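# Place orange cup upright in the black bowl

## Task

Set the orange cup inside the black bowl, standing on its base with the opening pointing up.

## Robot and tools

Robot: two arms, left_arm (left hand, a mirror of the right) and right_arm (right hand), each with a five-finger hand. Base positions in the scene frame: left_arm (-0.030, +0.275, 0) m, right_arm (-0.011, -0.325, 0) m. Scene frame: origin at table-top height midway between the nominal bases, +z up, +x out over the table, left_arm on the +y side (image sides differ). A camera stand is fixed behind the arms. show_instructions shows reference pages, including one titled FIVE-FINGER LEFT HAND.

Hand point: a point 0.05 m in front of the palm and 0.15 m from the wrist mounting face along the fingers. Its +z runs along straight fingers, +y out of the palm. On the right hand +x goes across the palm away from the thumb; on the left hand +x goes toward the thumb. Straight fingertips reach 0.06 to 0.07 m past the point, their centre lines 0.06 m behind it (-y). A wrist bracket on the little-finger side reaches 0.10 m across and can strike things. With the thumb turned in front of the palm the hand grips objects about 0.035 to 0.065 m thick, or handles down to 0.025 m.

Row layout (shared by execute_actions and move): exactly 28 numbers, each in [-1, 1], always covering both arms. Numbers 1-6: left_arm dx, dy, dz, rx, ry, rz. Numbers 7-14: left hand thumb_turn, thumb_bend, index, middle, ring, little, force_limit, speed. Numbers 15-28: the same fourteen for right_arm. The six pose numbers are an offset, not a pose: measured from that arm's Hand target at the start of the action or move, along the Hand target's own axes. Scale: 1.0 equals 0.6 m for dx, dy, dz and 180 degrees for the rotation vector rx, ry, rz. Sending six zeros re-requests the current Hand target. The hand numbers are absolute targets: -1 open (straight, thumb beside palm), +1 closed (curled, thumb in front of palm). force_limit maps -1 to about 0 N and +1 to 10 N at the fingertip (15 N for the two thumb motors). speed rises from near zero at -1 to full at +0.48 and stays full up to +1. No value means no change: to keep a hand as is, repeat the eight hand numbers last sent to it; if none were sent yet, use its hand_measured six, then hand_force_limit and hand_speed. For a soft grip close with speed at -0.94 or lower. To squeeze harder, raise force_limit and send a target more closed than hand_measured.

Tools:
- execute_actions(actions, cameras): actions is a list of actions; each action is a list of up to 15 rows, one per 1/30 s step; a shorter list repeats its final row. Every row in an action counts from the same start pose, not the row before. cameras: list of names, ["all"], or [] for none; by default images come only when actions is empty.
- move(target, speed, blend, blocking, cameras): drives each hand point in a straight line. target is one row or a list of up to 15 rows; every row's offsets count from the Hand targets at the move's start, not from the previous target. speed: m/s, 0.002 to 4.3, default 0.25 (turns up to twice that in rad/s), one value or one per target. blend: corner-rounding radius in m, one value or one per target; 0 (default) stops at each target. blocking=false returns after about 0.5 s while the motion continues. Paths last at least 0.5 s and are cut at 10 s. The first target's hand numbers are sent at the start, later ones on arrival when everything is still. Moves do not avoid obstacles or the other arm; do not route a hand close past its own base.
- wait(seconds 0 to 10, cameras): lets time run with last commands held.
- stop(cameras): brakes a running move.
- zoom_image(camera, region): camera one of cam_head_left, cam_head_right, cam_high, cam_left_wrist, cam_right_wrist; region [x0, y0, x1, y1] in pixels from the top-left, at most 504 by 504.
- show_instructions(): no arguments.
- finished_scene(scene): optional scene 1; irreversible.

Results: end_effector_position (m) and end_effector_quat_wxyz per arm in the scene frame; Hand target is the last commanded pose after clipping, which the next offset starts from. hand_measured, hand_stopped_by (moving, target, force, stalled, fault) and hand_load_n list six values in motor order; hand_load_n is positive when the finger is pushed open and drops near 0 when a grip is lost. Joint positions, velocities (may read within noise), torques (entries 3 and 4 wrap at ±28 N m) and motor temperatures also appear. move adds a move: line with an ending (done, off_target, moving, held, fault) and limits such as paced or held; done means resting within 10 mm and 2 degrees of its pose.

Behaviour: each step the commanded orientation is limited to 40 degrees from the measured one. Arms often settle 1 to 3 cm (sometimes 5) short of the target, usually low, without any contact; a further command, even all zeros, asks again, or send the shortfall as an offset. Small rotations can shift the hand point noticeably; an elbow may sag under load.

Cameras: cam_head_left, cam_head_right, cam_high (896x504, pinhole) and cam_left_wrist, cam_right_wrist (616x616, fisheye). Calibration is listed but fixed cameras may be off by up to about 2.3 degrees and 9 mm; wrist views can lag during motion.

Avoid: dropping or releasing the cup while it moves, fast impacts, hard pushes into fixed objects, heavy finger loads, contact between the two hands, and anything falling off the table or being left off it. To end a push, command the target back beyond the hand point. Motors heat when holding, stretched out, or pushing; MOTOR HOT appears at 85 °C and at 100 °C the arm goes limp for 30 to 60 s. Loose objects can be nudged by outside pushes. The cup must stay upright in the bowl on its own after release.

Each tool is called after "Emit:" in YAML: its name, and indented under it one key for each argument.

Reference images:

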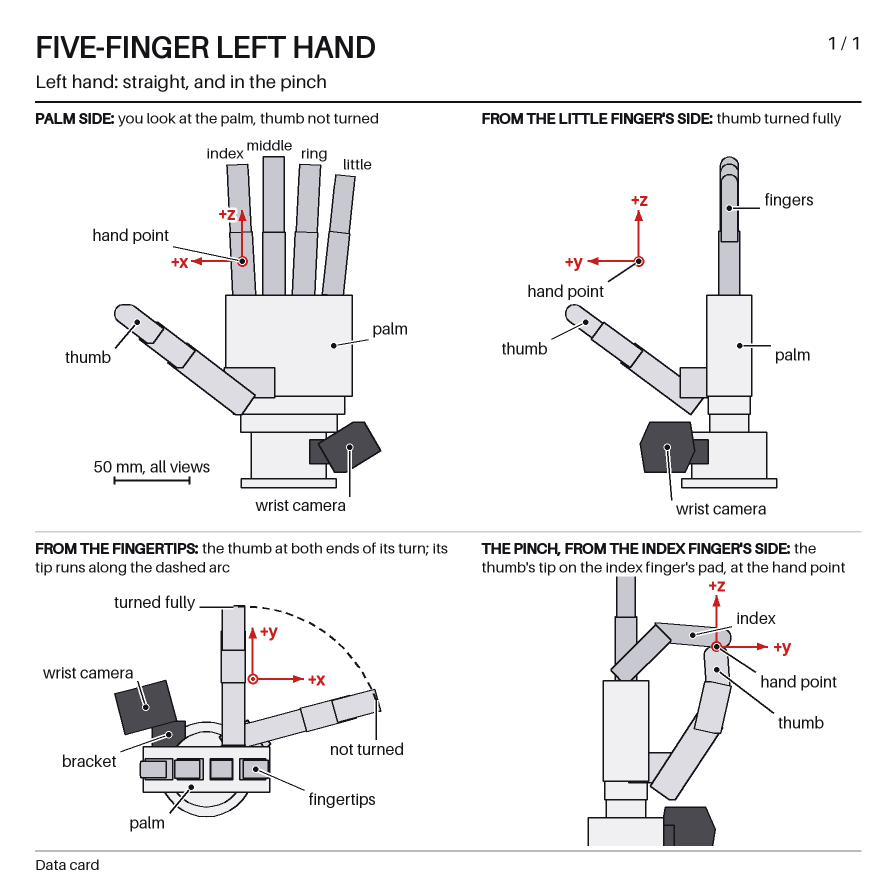

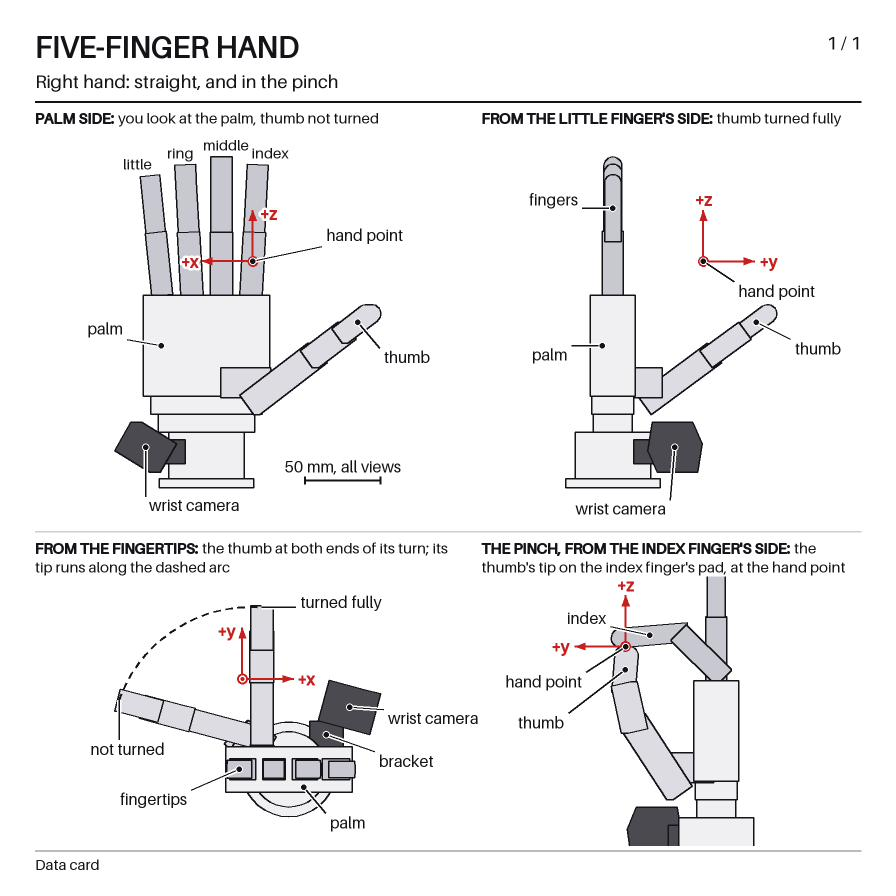

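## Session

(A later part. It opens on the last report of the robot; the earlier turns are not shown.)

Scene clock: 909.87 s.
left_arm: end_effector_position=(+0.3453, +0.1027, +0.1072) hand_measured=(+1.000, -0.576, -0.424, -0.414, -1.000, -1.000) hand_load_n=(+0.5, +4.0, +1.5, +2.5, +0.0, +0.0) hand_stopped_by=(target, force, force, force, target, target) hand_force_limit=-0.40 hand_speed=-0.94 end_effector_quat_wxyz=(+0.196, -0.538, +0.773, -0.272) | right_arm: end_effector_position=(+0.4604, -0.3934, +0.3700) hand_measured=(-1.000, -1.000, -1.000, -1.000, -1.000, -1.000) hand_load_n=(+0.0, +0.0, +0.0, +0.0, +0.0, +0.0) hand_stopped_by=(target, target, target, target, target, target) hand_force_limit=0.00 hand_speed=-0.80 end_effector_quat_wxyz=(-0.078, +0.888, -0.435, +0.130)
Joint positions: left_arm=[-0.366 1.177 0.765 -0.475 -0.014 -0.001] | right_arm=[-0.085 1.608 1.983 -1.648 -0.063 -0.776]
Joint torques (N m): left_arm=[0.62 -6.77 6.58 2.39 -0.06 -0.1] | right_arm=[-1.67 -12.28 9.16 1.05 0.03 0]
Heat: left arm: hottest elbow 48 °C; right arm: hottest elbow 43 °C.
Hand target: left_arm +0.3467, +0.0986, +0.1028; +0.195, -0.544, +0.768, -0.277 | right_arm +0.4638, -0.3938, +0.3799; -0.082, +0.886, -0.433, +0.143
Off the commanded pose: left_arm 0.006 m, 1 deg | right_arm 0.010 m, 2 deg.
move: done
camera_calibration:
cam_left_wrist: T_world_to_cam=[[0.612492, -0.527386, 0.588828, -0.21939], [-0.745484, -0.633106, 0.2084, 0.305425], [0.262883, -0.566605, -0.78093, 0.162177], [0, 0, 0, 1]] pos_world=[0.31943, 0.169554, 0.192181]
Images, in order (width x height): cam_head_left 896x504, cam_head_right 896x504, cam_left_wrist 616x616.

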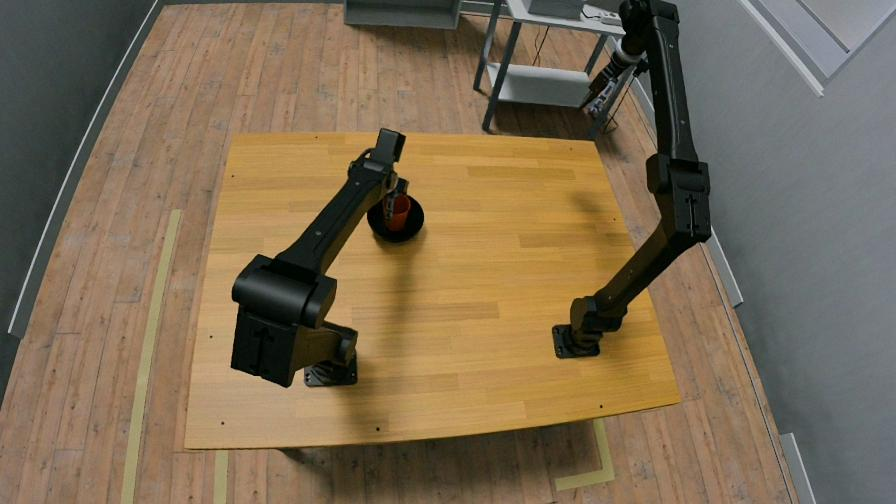

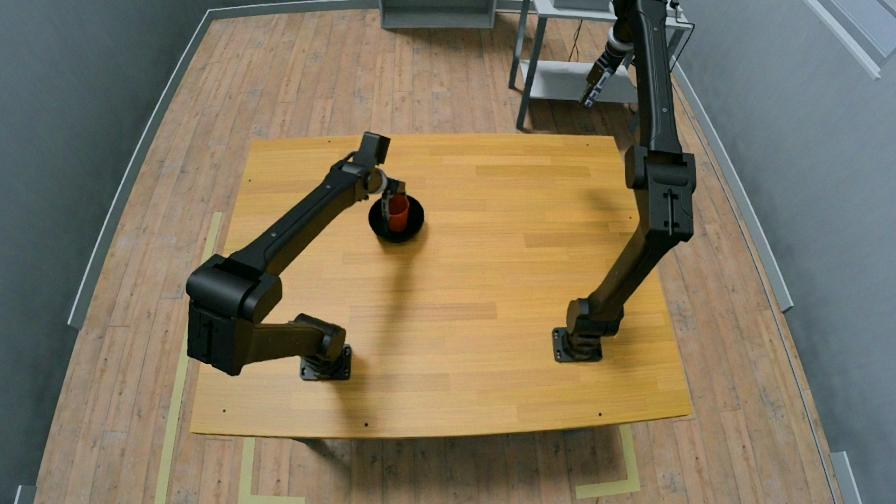

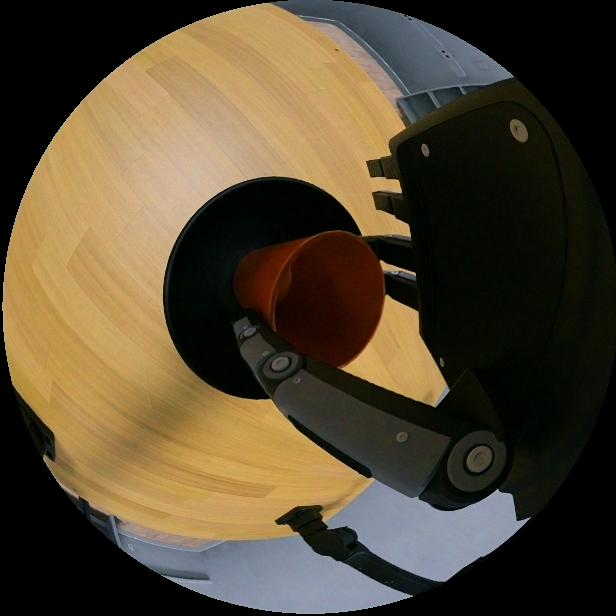

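Emit:
move:
  target: [0,0.0127,0.0154,0,0,0,1,-0.3,-0.2,-0.2,-1,-1,-0.4,-0.94,0,0,0,0,0,0,-1,-1,-1,-1,-1,-1,0,-0.8]
  speed: 0.02
  cameras: ["cam_left_wrist","cam_head_left","cam_head_right"]

Emit:
zoom_image:
  camera: "cam_head_left"
  region: [340, 140, 450, 250]

Emit:
zoom_image:
  camera: "cam_head_right"
  region: [340, 140, 450, 250]

Scene clock: 925.80 s.
left_arm: end_effector_position=(+0.3472, +0.1021, +0.0994) hand_measured=(+1.000, -0.576, -0.424, -0.414, -1.000, -1.000) hand_load_n=(+0.5, +2.5, +1.0, +1.5, +0.0, +0.0) hand_stopped_by=(target, force, force, force, target, target) hand_force_limit=-0.40 hand_speed=-0.94 end_effector_quat_wxyz=(+0.199, -0.537, +0.772, -0.276) | right_arm: end_effector_position=(+0.4604, -0.3934, +0.3700) hand_measured=(-1.000, -1.000, -1.000, -1.000, -1.000, -1.000) hand_load_n=(+0.0, +0.0, +0.0, +0.0, +0.0, +0.0) hand_stopped_by=(target, target, target, target, target, target) hand_force_limit=0.00 hand_speed=-0.80 end_effector_quat_wxyz=(-0.078, +0.888, -0.435, +0.130)
Joint positions: left_arm=[-0.366 1.187 0.747 -0.436 -0.015 -0.002] | right_arm=[-0.085 1.608 1.983 -1.648 -0.063 -0.776]
Joint torques (N m): left_arm=[0.62 -6.36 6.32 2.33 -0.07 -0.1] | right_arm=[-1.44 -12.92 9.17 1.03 0.05 -0.01]
Heat: left arm: hottest elbow 47 °C; right arm: hottest elbow 43 °C.
Hand target: left_arm +0.3467, +0.0986, +0.0908; +0.195, -0.544, +0.768, -0.277 | right_arm +0.4638, -0.3938, +0.3799; -0.082, +0.886, -0.433, +0.143
Off the commanded pose: left_arm 0.009 m, 1 deg | right_arm 0.010 m, 2 deg.
move: done
camera_calibration:
cam_left_wrist: T_world_to_cam=[[0.60682, -0.524847, 0.596913, -0.215386], [-0.747212, -0.632736, 0.20327, 0.30915], [0.271003, -0.569369, -0.776129, 0.152247], [0, 0, 0, 1]] pos_world=[0.320442, 0.16925, 0.183889]
Images, in order (width x height): cam_head_left 896x504, cam_head_right 896x504, cam_left_wrist 616x616.

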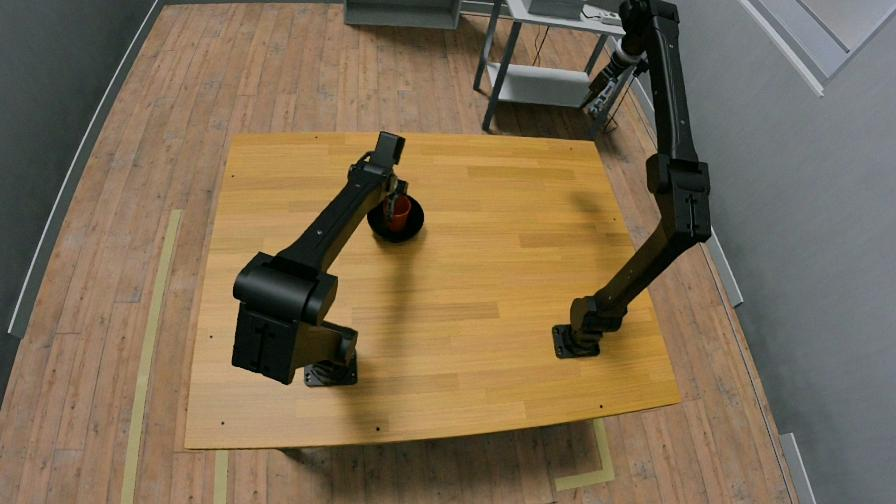

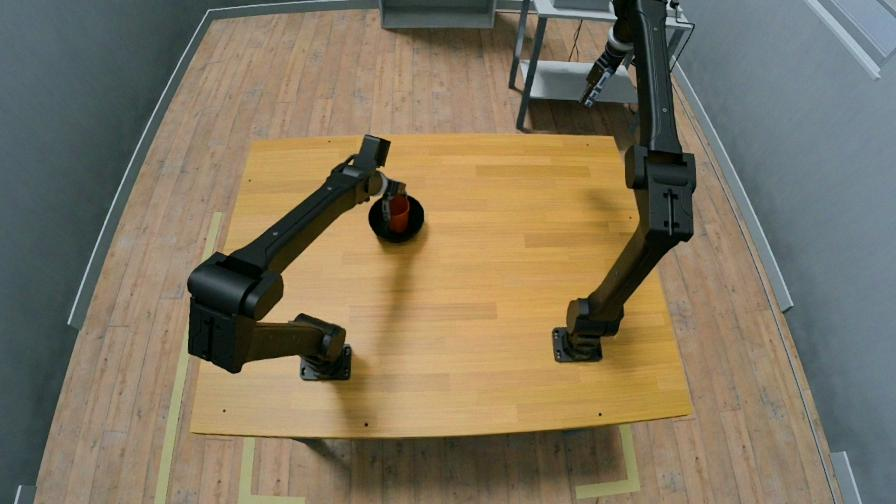

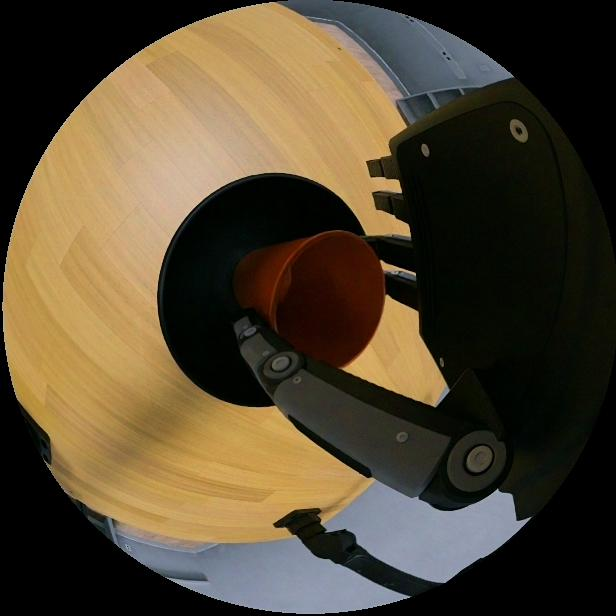

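Scaled by 4.582 from the camera's 896x504 image, which has a finer 1280x720 frame.

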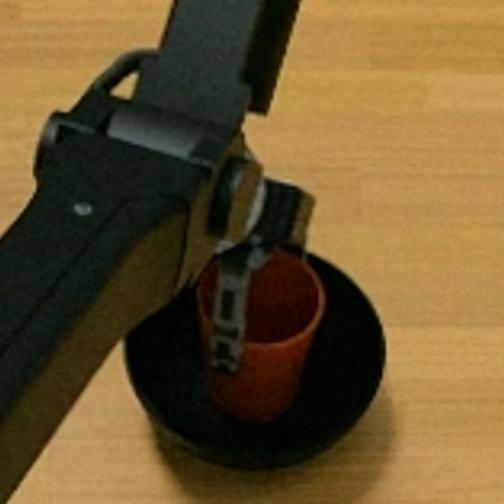

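Scaled by 4.582 from the camera's 896x504 image, which has a finer 1280x720 frame.

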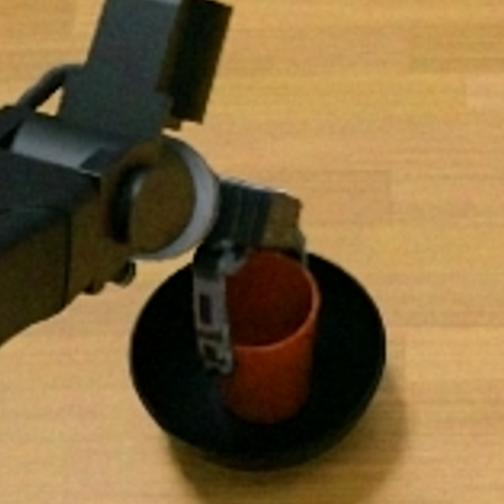

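Emit:
move:
  target:
    - [0,-0.0053,-0.0064,0,0,0,1,-0.3,-0.2,-0.2,-1,-1,-0.4,-0.94,0,0,0,0,0,0,-1,-1,-1,-1,-1,-1,0,-0.8]
    - [0,-0.0053,-0.0064,0,0,0,1,-0.9,-0.7,-0.7,-1,-1,-0.4,-0.88,0,0,0,0,0,0,-1,-1,-1,-1,-1,-1,0,-0.8]
  speed: 0.02
  cameras: ["cam_left_wrist","cam_head_left","cam_head_right"]

Emit:
zoom_image:
  camera: "cam_left_wrist"
  region: [130, 100, 440, 410]

Emit:
zoom_image:
  camera: "cam_head_left"
  region: [340, 140, 450, 250]

Emit:
zoom_image:
  camera: "cam_head_right"
  region: [340, 140, 450, 250]

Scene clock: 956.33 s.
left_arm: end_effector_position=(+0.3472, +0.1020, +0.0993) hand_measured=(+1.000, -0.900, -0.700, -0.700, -1.000, -1.000) hand_load_n=(+0.0, +0.0, +0.0, -0.5, +0.0, +0.0) hand_stopped_by=(target, target, target, target, target, target) hand_force_limit=-0.40 hand_speed=-0.88 end_effector_quat_wxyz=(+0.199, -0.537, +0.772, -0.276) | right_arm: end_effector_position=(+0.4604, -0.3934, +0.3700) hand_measured=(-1.000, -1.000, -1.000, -1.000, -1.000, -1.000) hand_load_n=(+0.0, +0.0, +0.0, +0.0, +0.0, +0.0) hand_stopped_by=(target, target, target, target, target, target) hand_force_limit=0.00 hand_speed=-0.80 end_effector_quat_wxyz=(-0.078, +0.888, -0.435, +0.130)
Joint positions: left_arm=[-0.366 1.187 0.747 -0.436 -0.015 -0.002] | right_arm=[-0.085 1.608 1.983 -1.648 -0.063 -0.776]
Joint torques (N m): left_arm=[0.56 -6.95 6.9 1.65 -0.05 -0.09] | right_arm=[-1.32 -12.45 9.07 0.96 0.01 0]
Motor temperatures (°C): left_arm=[31 32 44 31 32 29] | right_arm=[33 39 43 29 30 27]
Heat: left arm: hottest elbow 44 °C; right arm: hottest elbow 43 °C.
Hand target: left_arm +0.3466, +0.0987, +0.0957; +0.195, -0.544, +0.768, -0.277 | right_arm +0.4638, -0.3938, +0.3799; -0.082, +0.886, -0.433, +0.143
Off the commanded pose: left_arm 0.005 m, 1 deg | right_arm 0.010 m, 2 deg.
move: done
camera_calibration:
cam_left_wrist: T_world_to_cam=[[0.607217, -0.524655, 0.596679, -0.215383], [-0.746963, -0.63291, 0.203643, 0.309071], [0.270802, -0.569353, -0.776211, 0.152169], [0, 0, 0, 1]] pos_world=[0.320441, 0.16925, 0.183689]
Images, in order (width x height): cam_head_left 896x504, cam_head_right 896x504, cam_left_wrist 616x616.

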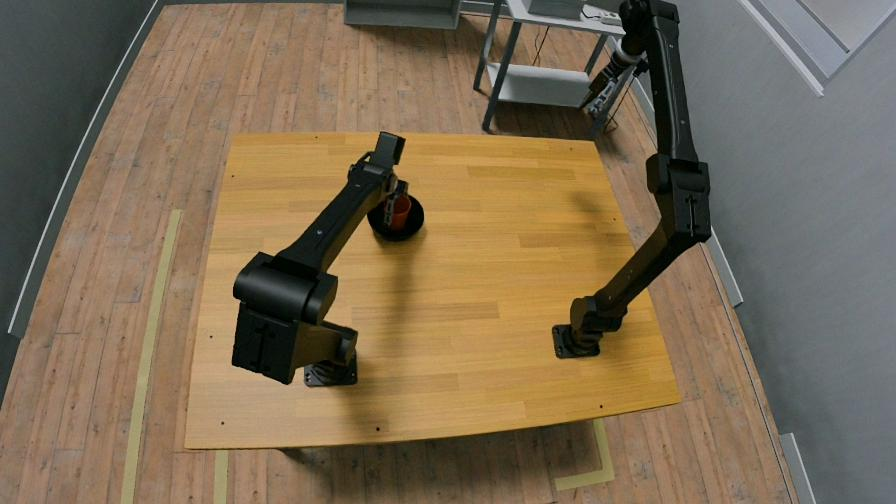

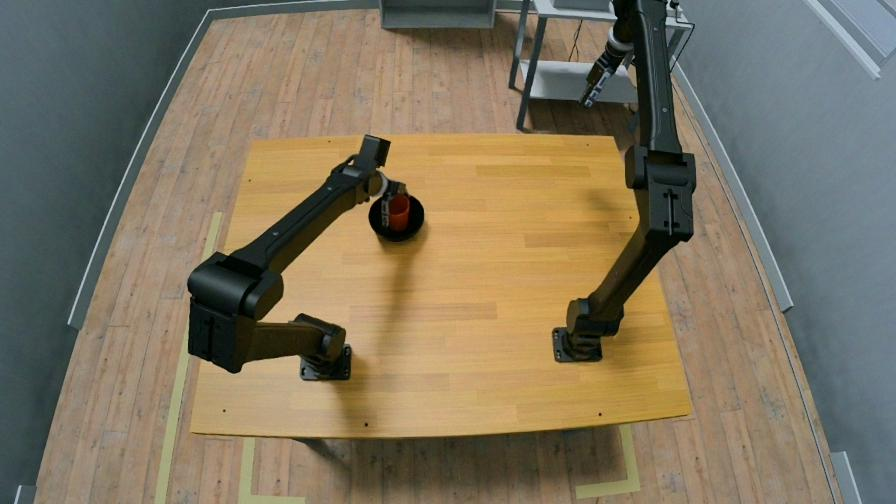

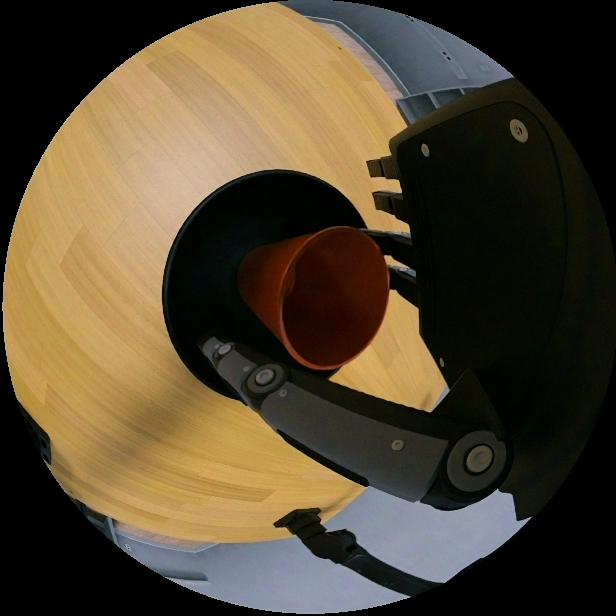

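Scaled by 1.626 from the camera's 616x616 image, which has a finer 880x880 frame.

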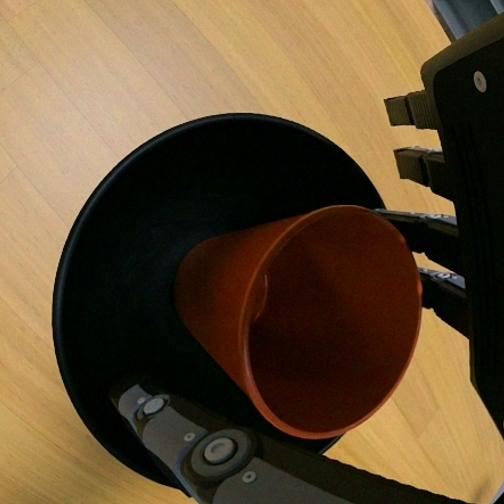

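Scaled by 4.582 from the camera's 896x504 image, which has a finer 1280x720 frame.

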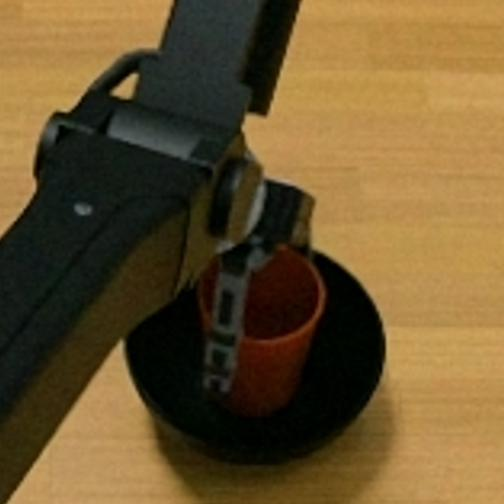

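Scaled by 4.582 from the camera's 896x504 image, which has a finer 1280x720 frame.

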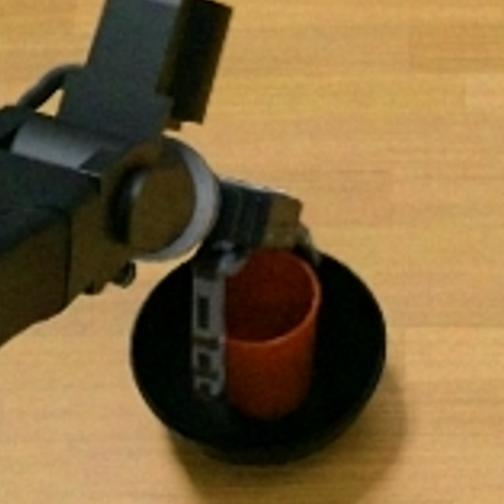

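Emit:
move:
  target:
    - [0,0,0,0,0,0,1,-1,-1,-1,-1,-1,-0.4,-0.5,0,0,0,0,0,0,-1,-1,-1,-1,-1,-1,0,-0.8]
    - [0,-0.0318,-0.0386,0,0,0,1,-1,-1,-1,-1,-1,-0.4,-0.5,0,0,0,0,0,0,-1,-1,-1,-1,-1,-1,0,-0.8]
    - [0,-0.1485,-0.18,0,0,0,1,-1,-1,-1,-1,-1,-0.4,-0.5,0,0,0,0,0,0,-1,-1,-1,-1,-1,-1,0,-0.8]
  speed: [0.05,0.05,0.1]
  blend: [0,0.01,0]
  cameras: ["cam_left_wrist","cam_head_left","cam_head_right"]

Emit:
zoom_image:
  camera: "cam_head_left"
  region: [340, 140, 450, 250]

Emit:
zoom_image:
  camera: "cam_left_wrist"
  region: [130, 100, 440, 410]

Scene clock: 983.97 s.
left_arm: end_effector_position=(+0.3351, +0.1066, +0.2063) hand_measured=(+1.000, -1.000, -1.000, -1.000, -1.000, -1.000) hand_load_n=(+0.0, +0.0, +0.0, +0.0, +0.0, +0.0) hand_stopped_by=(target, target, target, target, target, target) hand_force_limit=-0.40 hand_speed=-0.50 end_effector_quat_wxyz=(+0.185, -0.542, +0.778, -0.256) | right_arm: end_effector_position=(+0.4604, -0.3934, +0.3700) hand_measured=(-1.000, -1.000, -1.000, -1.000, -1.000, -1.000) hand_load_n=(+0.0, +0.0, +0.0, +0.0, +0.0, +0.0) hand_stopped_by=(target, target, target, target, target, target) hand_force_limit=0.00 hand_speed=-0.80 end_effector_quat_wxyz=(-0.078, +0.888, -0.435, +0.130)
Joint positions: left_arm=[-0.366 1.095 0.987 -0.82 -0.015 -0.002] | right_arm=[-0.085 1.608 1.983 -1.648 -0.063 -0.776]
Joint torques (N m): left_arm=[0.67 -7.53 11.85 0.51 0 -0.08] | right_arm=[-2.02 -12.1 9.05 0.91 -0.01 -0.01]
Heat: left arm: hottest elbow 44 °C; right arm: hottest elbow 43 °C.
Hand target: left_arm +0.3466, +0.0988, +0.2359; +0.195, -0.544, +0.768, -0.277 | right_arm +0.4638, -0.3938, +0.3799; -0.082, +0.886, -0.433, +0.143
Off the commanded pose: left_arm 0.033 m, 3 deg | right_arm 0.010 m, 2 deg.
move: off_target (left_arm)
camera_calibration:
cam_left_wrist: T_world_to_cam=[[0.635037, -0.534735, 0.557482, -0.269685], [-0.736408, -0.637024, 0.227822, 0.272999], [0.233305, -0.55521, -0.798317, 0.256793], [0, 0, 0, 1]] pos_world=[0.312388, 0.172271, 0.293151]
Images, in order (width x height): cam_head_left 896x504, cam_head_right 896x504, cam_left_wrist 616x616.

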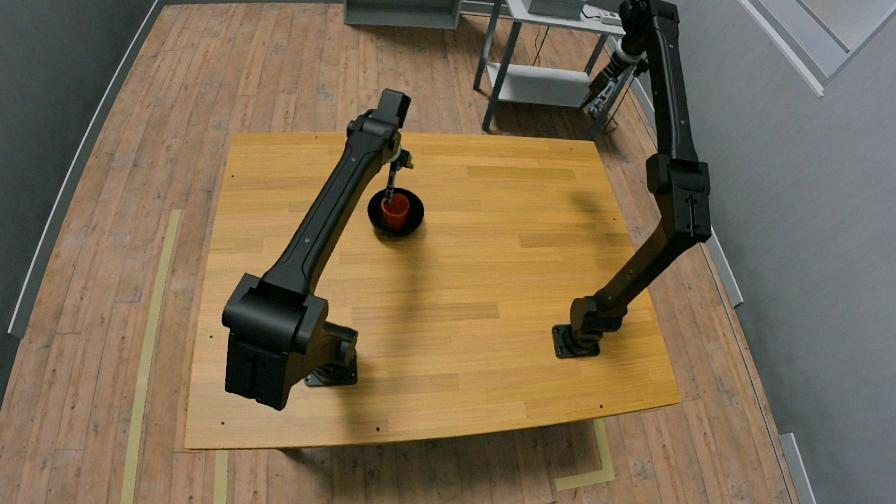

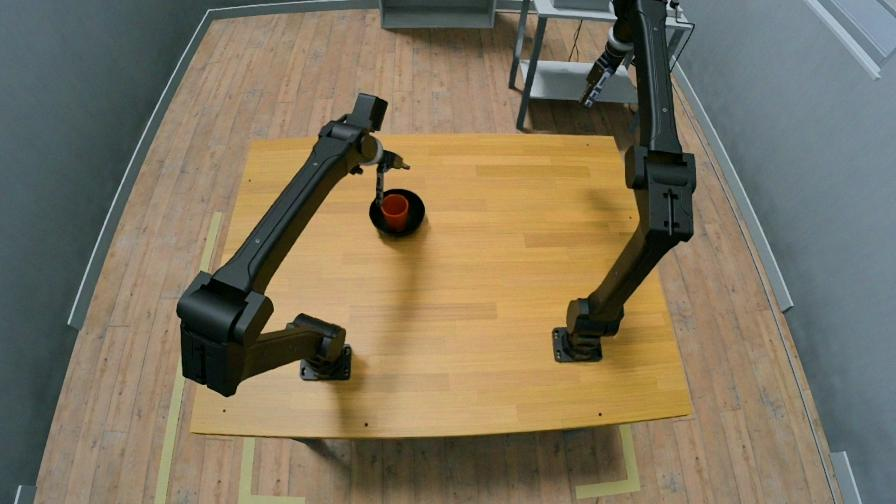

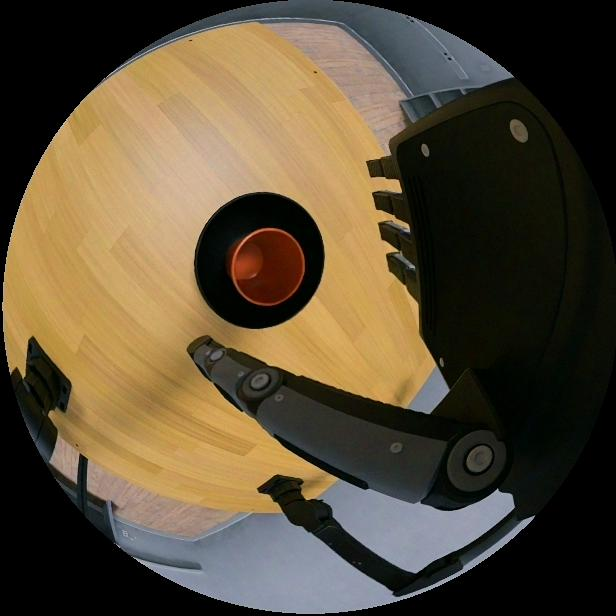

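Scaled by 4.582 from the camera's 896x504 image, which has a finer 1280x720 frame.

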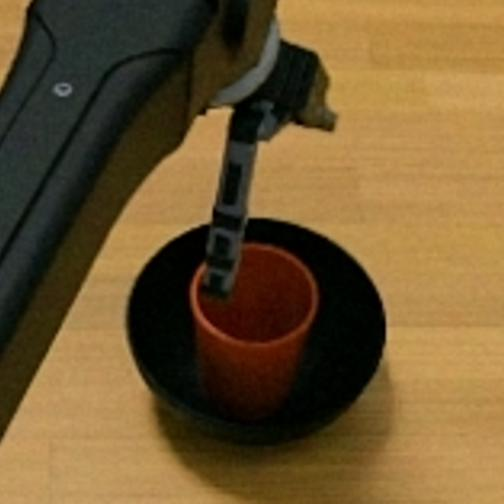

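Scaled by 1.626 from the camera's 616x616 image, which has a finer 880x880 frame.

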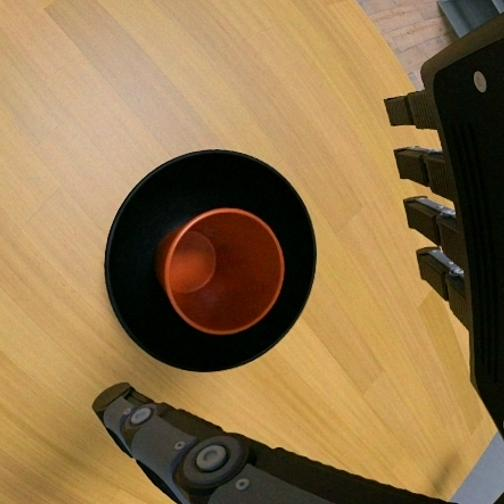

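Emit:
execute_actions:
  actions: []

Emit:
zoom_image:
  camera: "cam_head_right"
  region: [340, 140, 450, 250]

Emit:
zoom_image:
  camera: "cam_high"
  region: [440, 60, 560, 180]

Emit:
zoom_image:
  camera: "cam_right_wrist"
  region: [150, 330, 270, 450]

Scene clock: 1003.97 s.
left_arm: end_effector_position=(+0.3350, +0.1066, +0.2063) hand_measured=(+1.000, -1.000, -1.000, -1.000, -1.000, -1.000) hand_load_n=(+0.0, -0.5, +0.0, +0.0, +0.0, +0.0) hand_stopped_by=(target, target, target, target, target, target) hand_force_limit=-0.40 hand_speed=-0.50 end_effector_quat_wxyz=(+0.185, -0.542, +0.778, -0.256) | right_arm: end_effector_position=(+0.4604, -0.3934, +0.3700) hand_measured=(-1.000, -1.000, -1.000, -1.000, -1.000, -1.000) hand_load_n=(+0.0, +0.0, +0.0, +0.0, +0.0, +0.0) hand_stopped_by=(target, target, target, target, target, target) hand_force_limit=0.00 hand_speed=-0.80 end_effector_quat_wxyz=(-0.078, +0.888, -0.435, +0.130)
Joint positions: left_arm=[-0.366 1.095 0.987 -0.82 -0.015 -0.002] | right_arm=[-0.085 1.608 1.983 -1.648 -0.063 -0.776]
Joint velocities: within noise
Joint torques (N m): left_arm=[0.67 -7.53 11.85 0.61 0 -0.08] | right_arm=[-1.61 -12.28 9.1 1.06 0.01 -0.01]
Motor temperatures (°C): left_arm=[31 32 45 31 32 29] | right_arm=[33 39 43 29 30 27]
Heat: left arm: hottest elbow 45 °C; right arm: hottest elbow 43 °C.
Hand target: left_arm +0.3465, +0.0988, +0.2358; +0.195, -0.544, +0.768, -0.277 | right_arm +0.4638, -0.3938, +0.3799; -0.082, +0.886, -0.433, +0.143
Off the commanded pose: left_arm 0.033 m, 3 deg | right_arm 0.010 m, 2 deg.
camera_calibration:
cam_left_wrist: T_world_to_cam=[[0.635249, -0.534821, 0.557159, -0.269641], [-0.736322, -0.637057, 0.228007, 0.272923], [0.232999, -0.55509, -0.79849, 0.256918], [0, 0, 0, 1]] pos_world=[0.312387, 0.172271, 0.293151]

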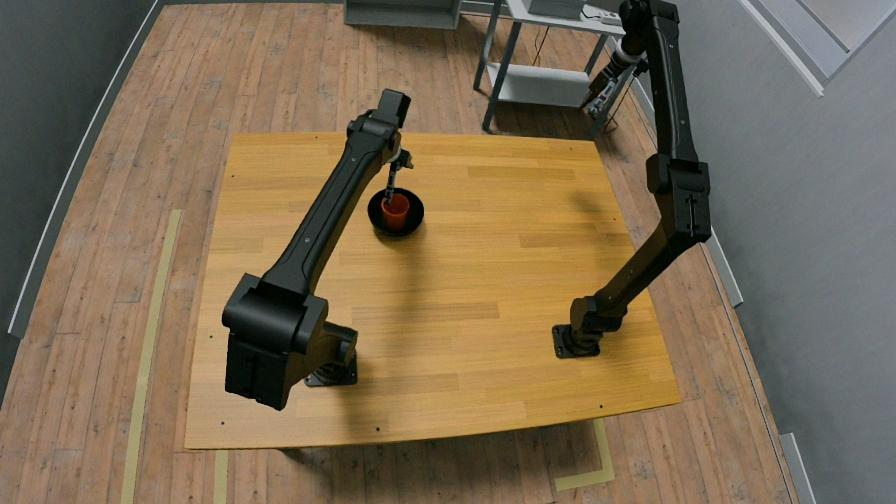

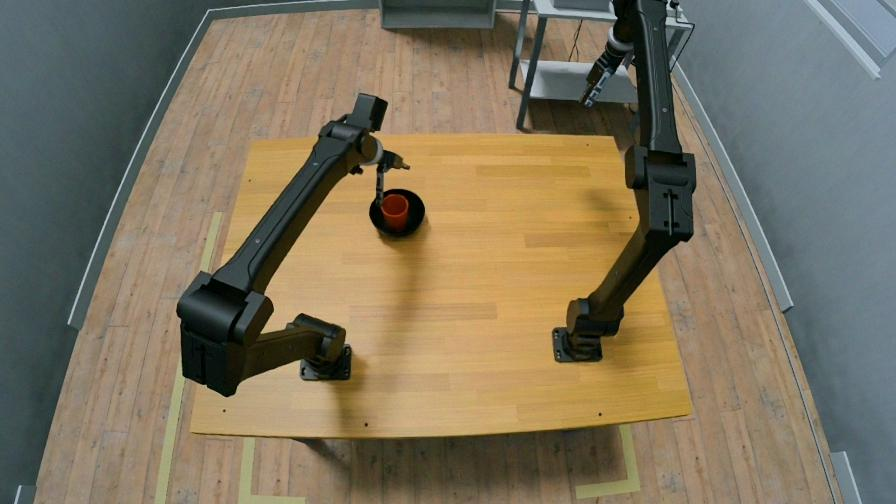

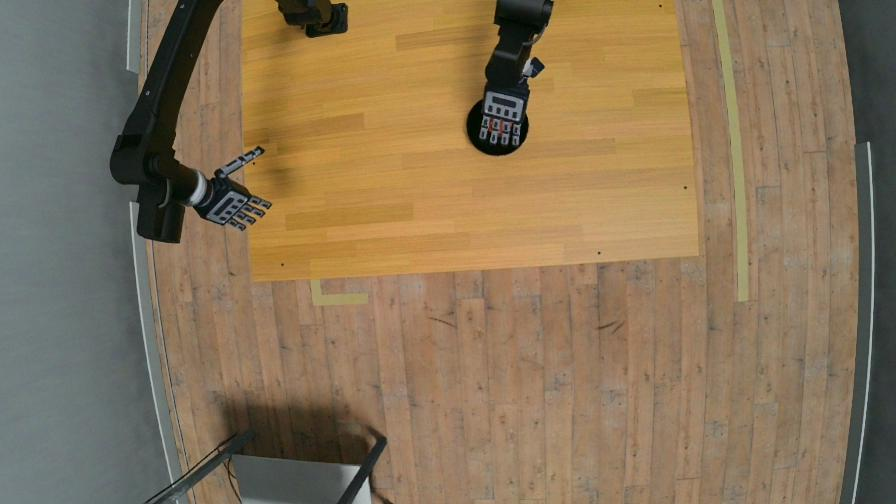

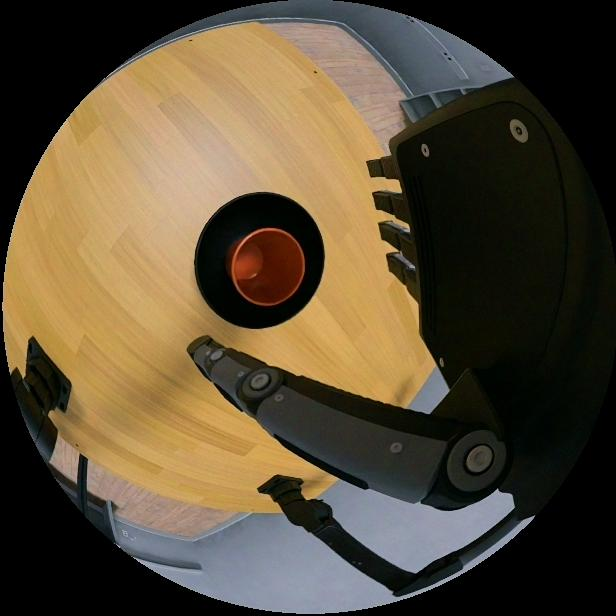

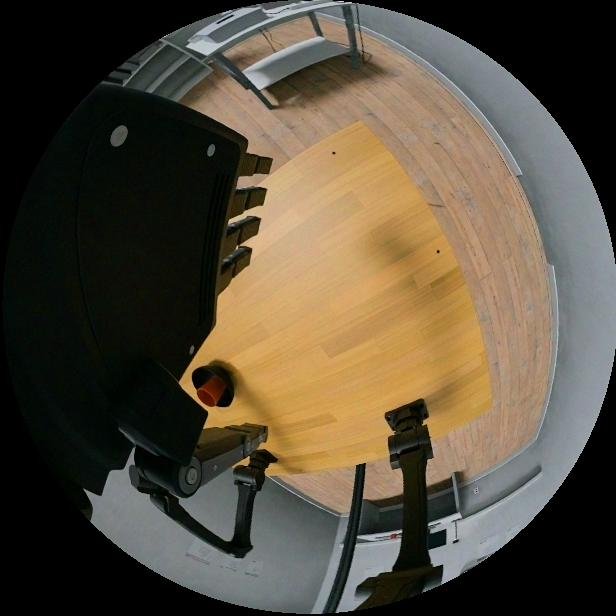

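Scaled by 4.582 from the camera's 896x504 image, which has a finer 1280x720 frame.

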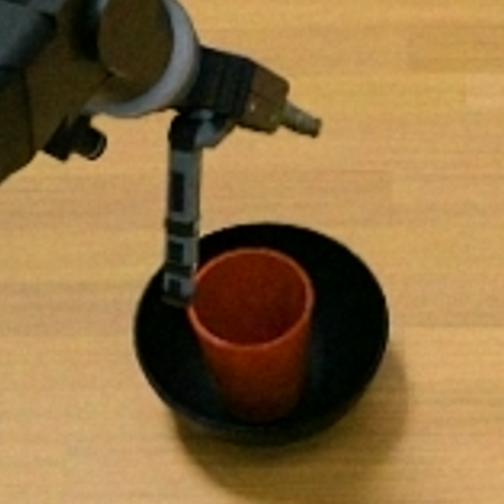

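Scaled by 4.200 from the camera's 896x504 image, which has a finer 1280x720 frame.

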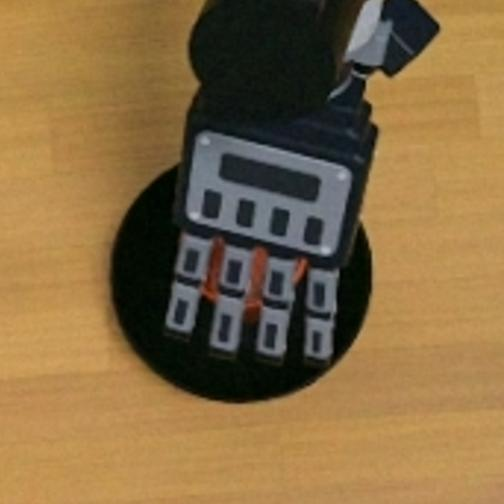

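Scaled by 4.200 from the camera's 616x616 image, which has a finer 880x880 frame.

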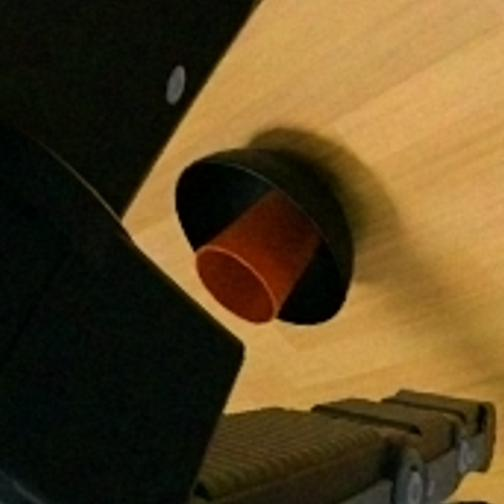

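Emit:
move:
  target: [-0.0228,0.0790,-0.1948,0,0,0,1,-1,-1,-1,-1,-1,-0.4,-0.5,0,0,0,0,0,0,-1,-1,-1,-1,-1,-1,0,-0.8]
  speed: 0.15
  cameras: ["cam_left_wrist","cam_head_left","cam_head_right","cam_high"]

Emit:
zoom_image:
  camera: "cam_head_left"
  region: [350, 150, 450, 250]

Emit:
zoom_image:
  camera: "cam_high"
  region: [450, 70, 550, 170]

Emit:
zoom_image:
  camera: "cam_left_wrist"
  region: [130, 100, 440, 410]

Scene clock: 1077.97 s.
left_arm: end_effector_position=(+0.2402, +0.1478, +0.2712) hand_measured=(+1.000, -1.000, -1.000, -1.000, -1.000, -1.000) hand_load_n=(+0.0, +0.0, +0.0, +0.0, +0.0, +0.0) hand_stopped_by=(target, target, target, target, target, target) hand_force_limit=-0.40 hand_speed=-0.50 end_effector_quat_wxyz=(+0.183, -0.551, +0.771, -0.263) | right_arm: end_effector_position=(+0.4604, -0.3934, +0.3700) hand_measured=(-1.000, -1.000, -1.000, -1.000, -1.000, -1.000) hand_load_n=(+0.0, +0.0, +0.0, +0.0, +0.0, +0.0) hand_stopped_by=(target, target, target, target, target, target) hand_force_limit=0.00 hand_speed=-0.80 end_effector_quat_wxyz=(-0.078, +0.888, -0.435, +0.130)
Joint positions: left_arm=[-0.335 0.8 0.987 -1.105 0.008 -0.002] | right_arm=[-0.085 1.608 1.983 -1.648 -0.063 -0.776]
Joint torques (N m): left_arm=[1.79 -2.37 11.4 0.61 0.16 0.28] | right_arm=[-1.49 -12.57 9.16 1.06 0.02 0.01]
Motor temperatures (°C): left_arm=[30 32 50 31 32 29] | right_arm=[33 39 43 29 30 27]
Heat: left arm: hottest elbow 50 °C; right arm: hottest elbow 43 °C.
Hand target: left_arm +0.2464, +0.1487, +0.2957; +0.195, -0.544, +0.768, -0.277 | right_arm +0.4638, -0.3938, +0.3799; -0.082, +0.886, -0.433, +0.143
Off the commanded pose: left_arm 0.025 m, 2 deg | right_arm 0.010 m, 2 deg.
move: off_target (left_arm)
camera_calibration:
cam_left_wrist: T_world_to_cam=[[0.642864, -0.511845, 0.56986, -0.232254], [-0.725492, -0.645544, 0.238611, 0.210312], [0.245738, -0.566823, -0.786336, 0.349085], [0, 0, 0, 1]] pos_world=[0.216104, 0.214757, 0.356668]
Images, in order (width x height): cam_head_left 896x504, cam_head_right 896x504, cam_high 896x504, cam_left_wrist 616x616.

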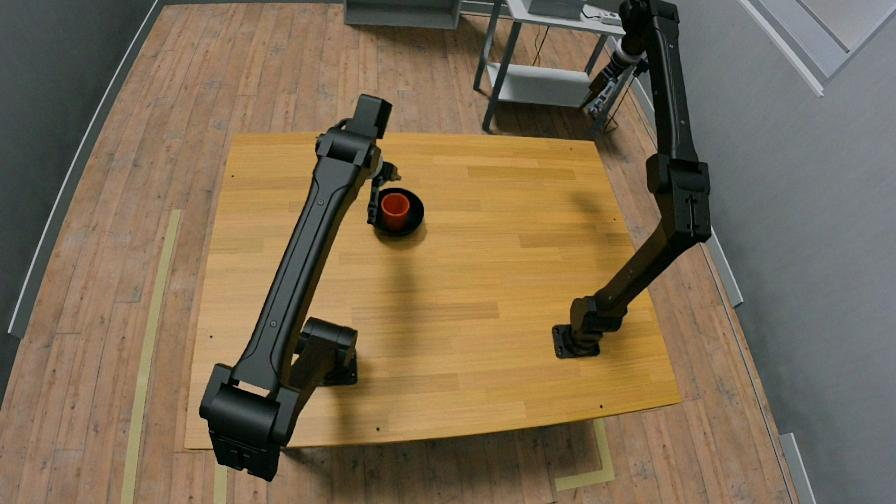

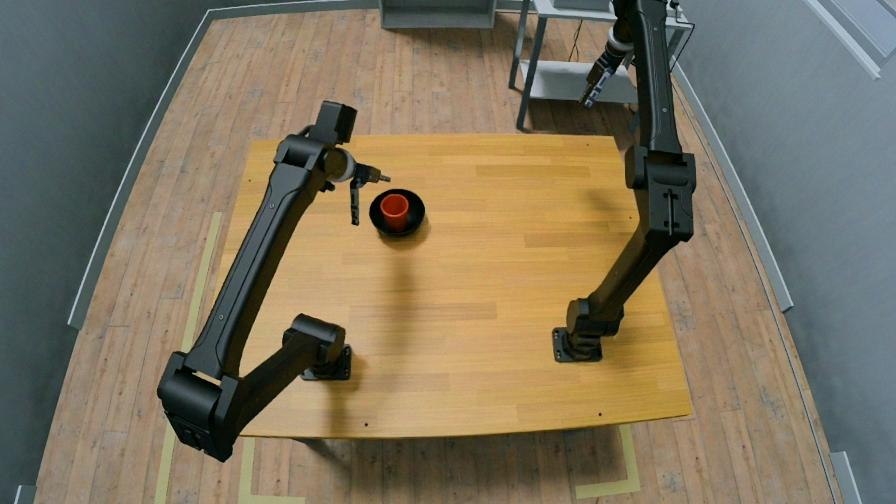

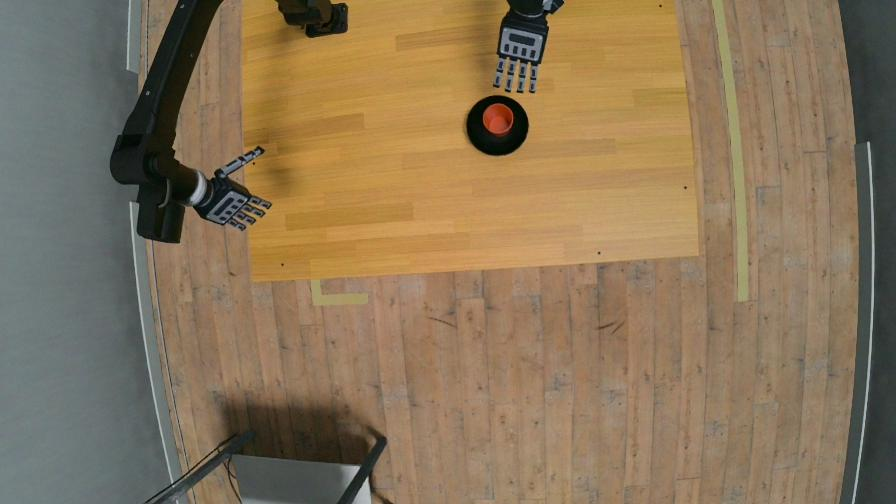

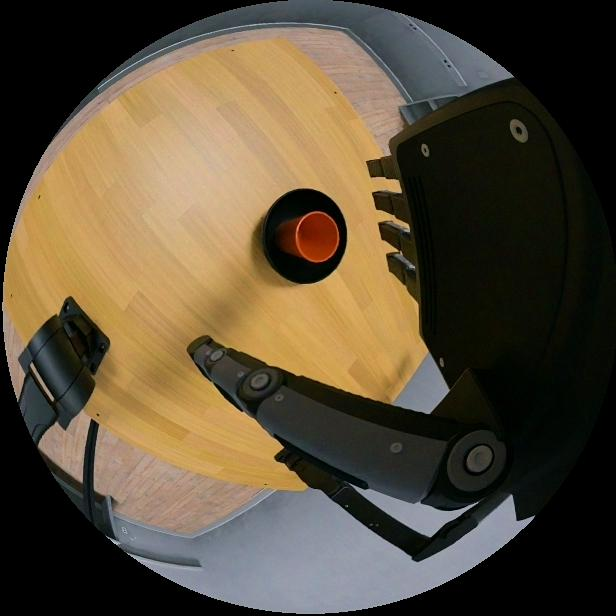

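Scaled by 5.040 from the camera's 896x504 image, which has a finer 1280x720 frame.

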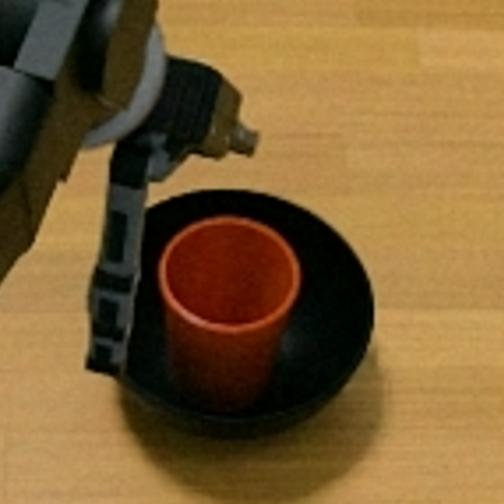

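Scaled by 5.040 from the camera's 896x504 image, which has a finer 1280x720 frame.

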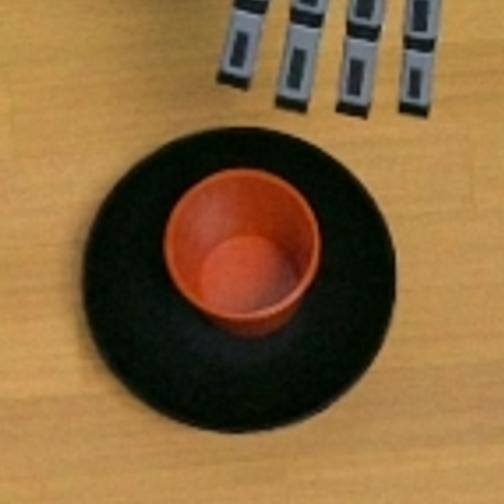

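Scaled by 1.626 from the camera's 616x616 image, which has a finer 880x880 frame.

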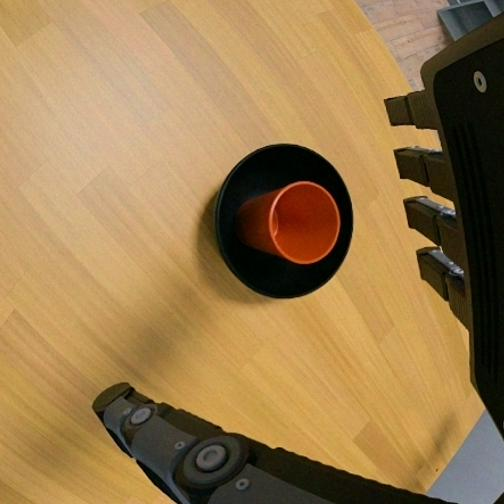

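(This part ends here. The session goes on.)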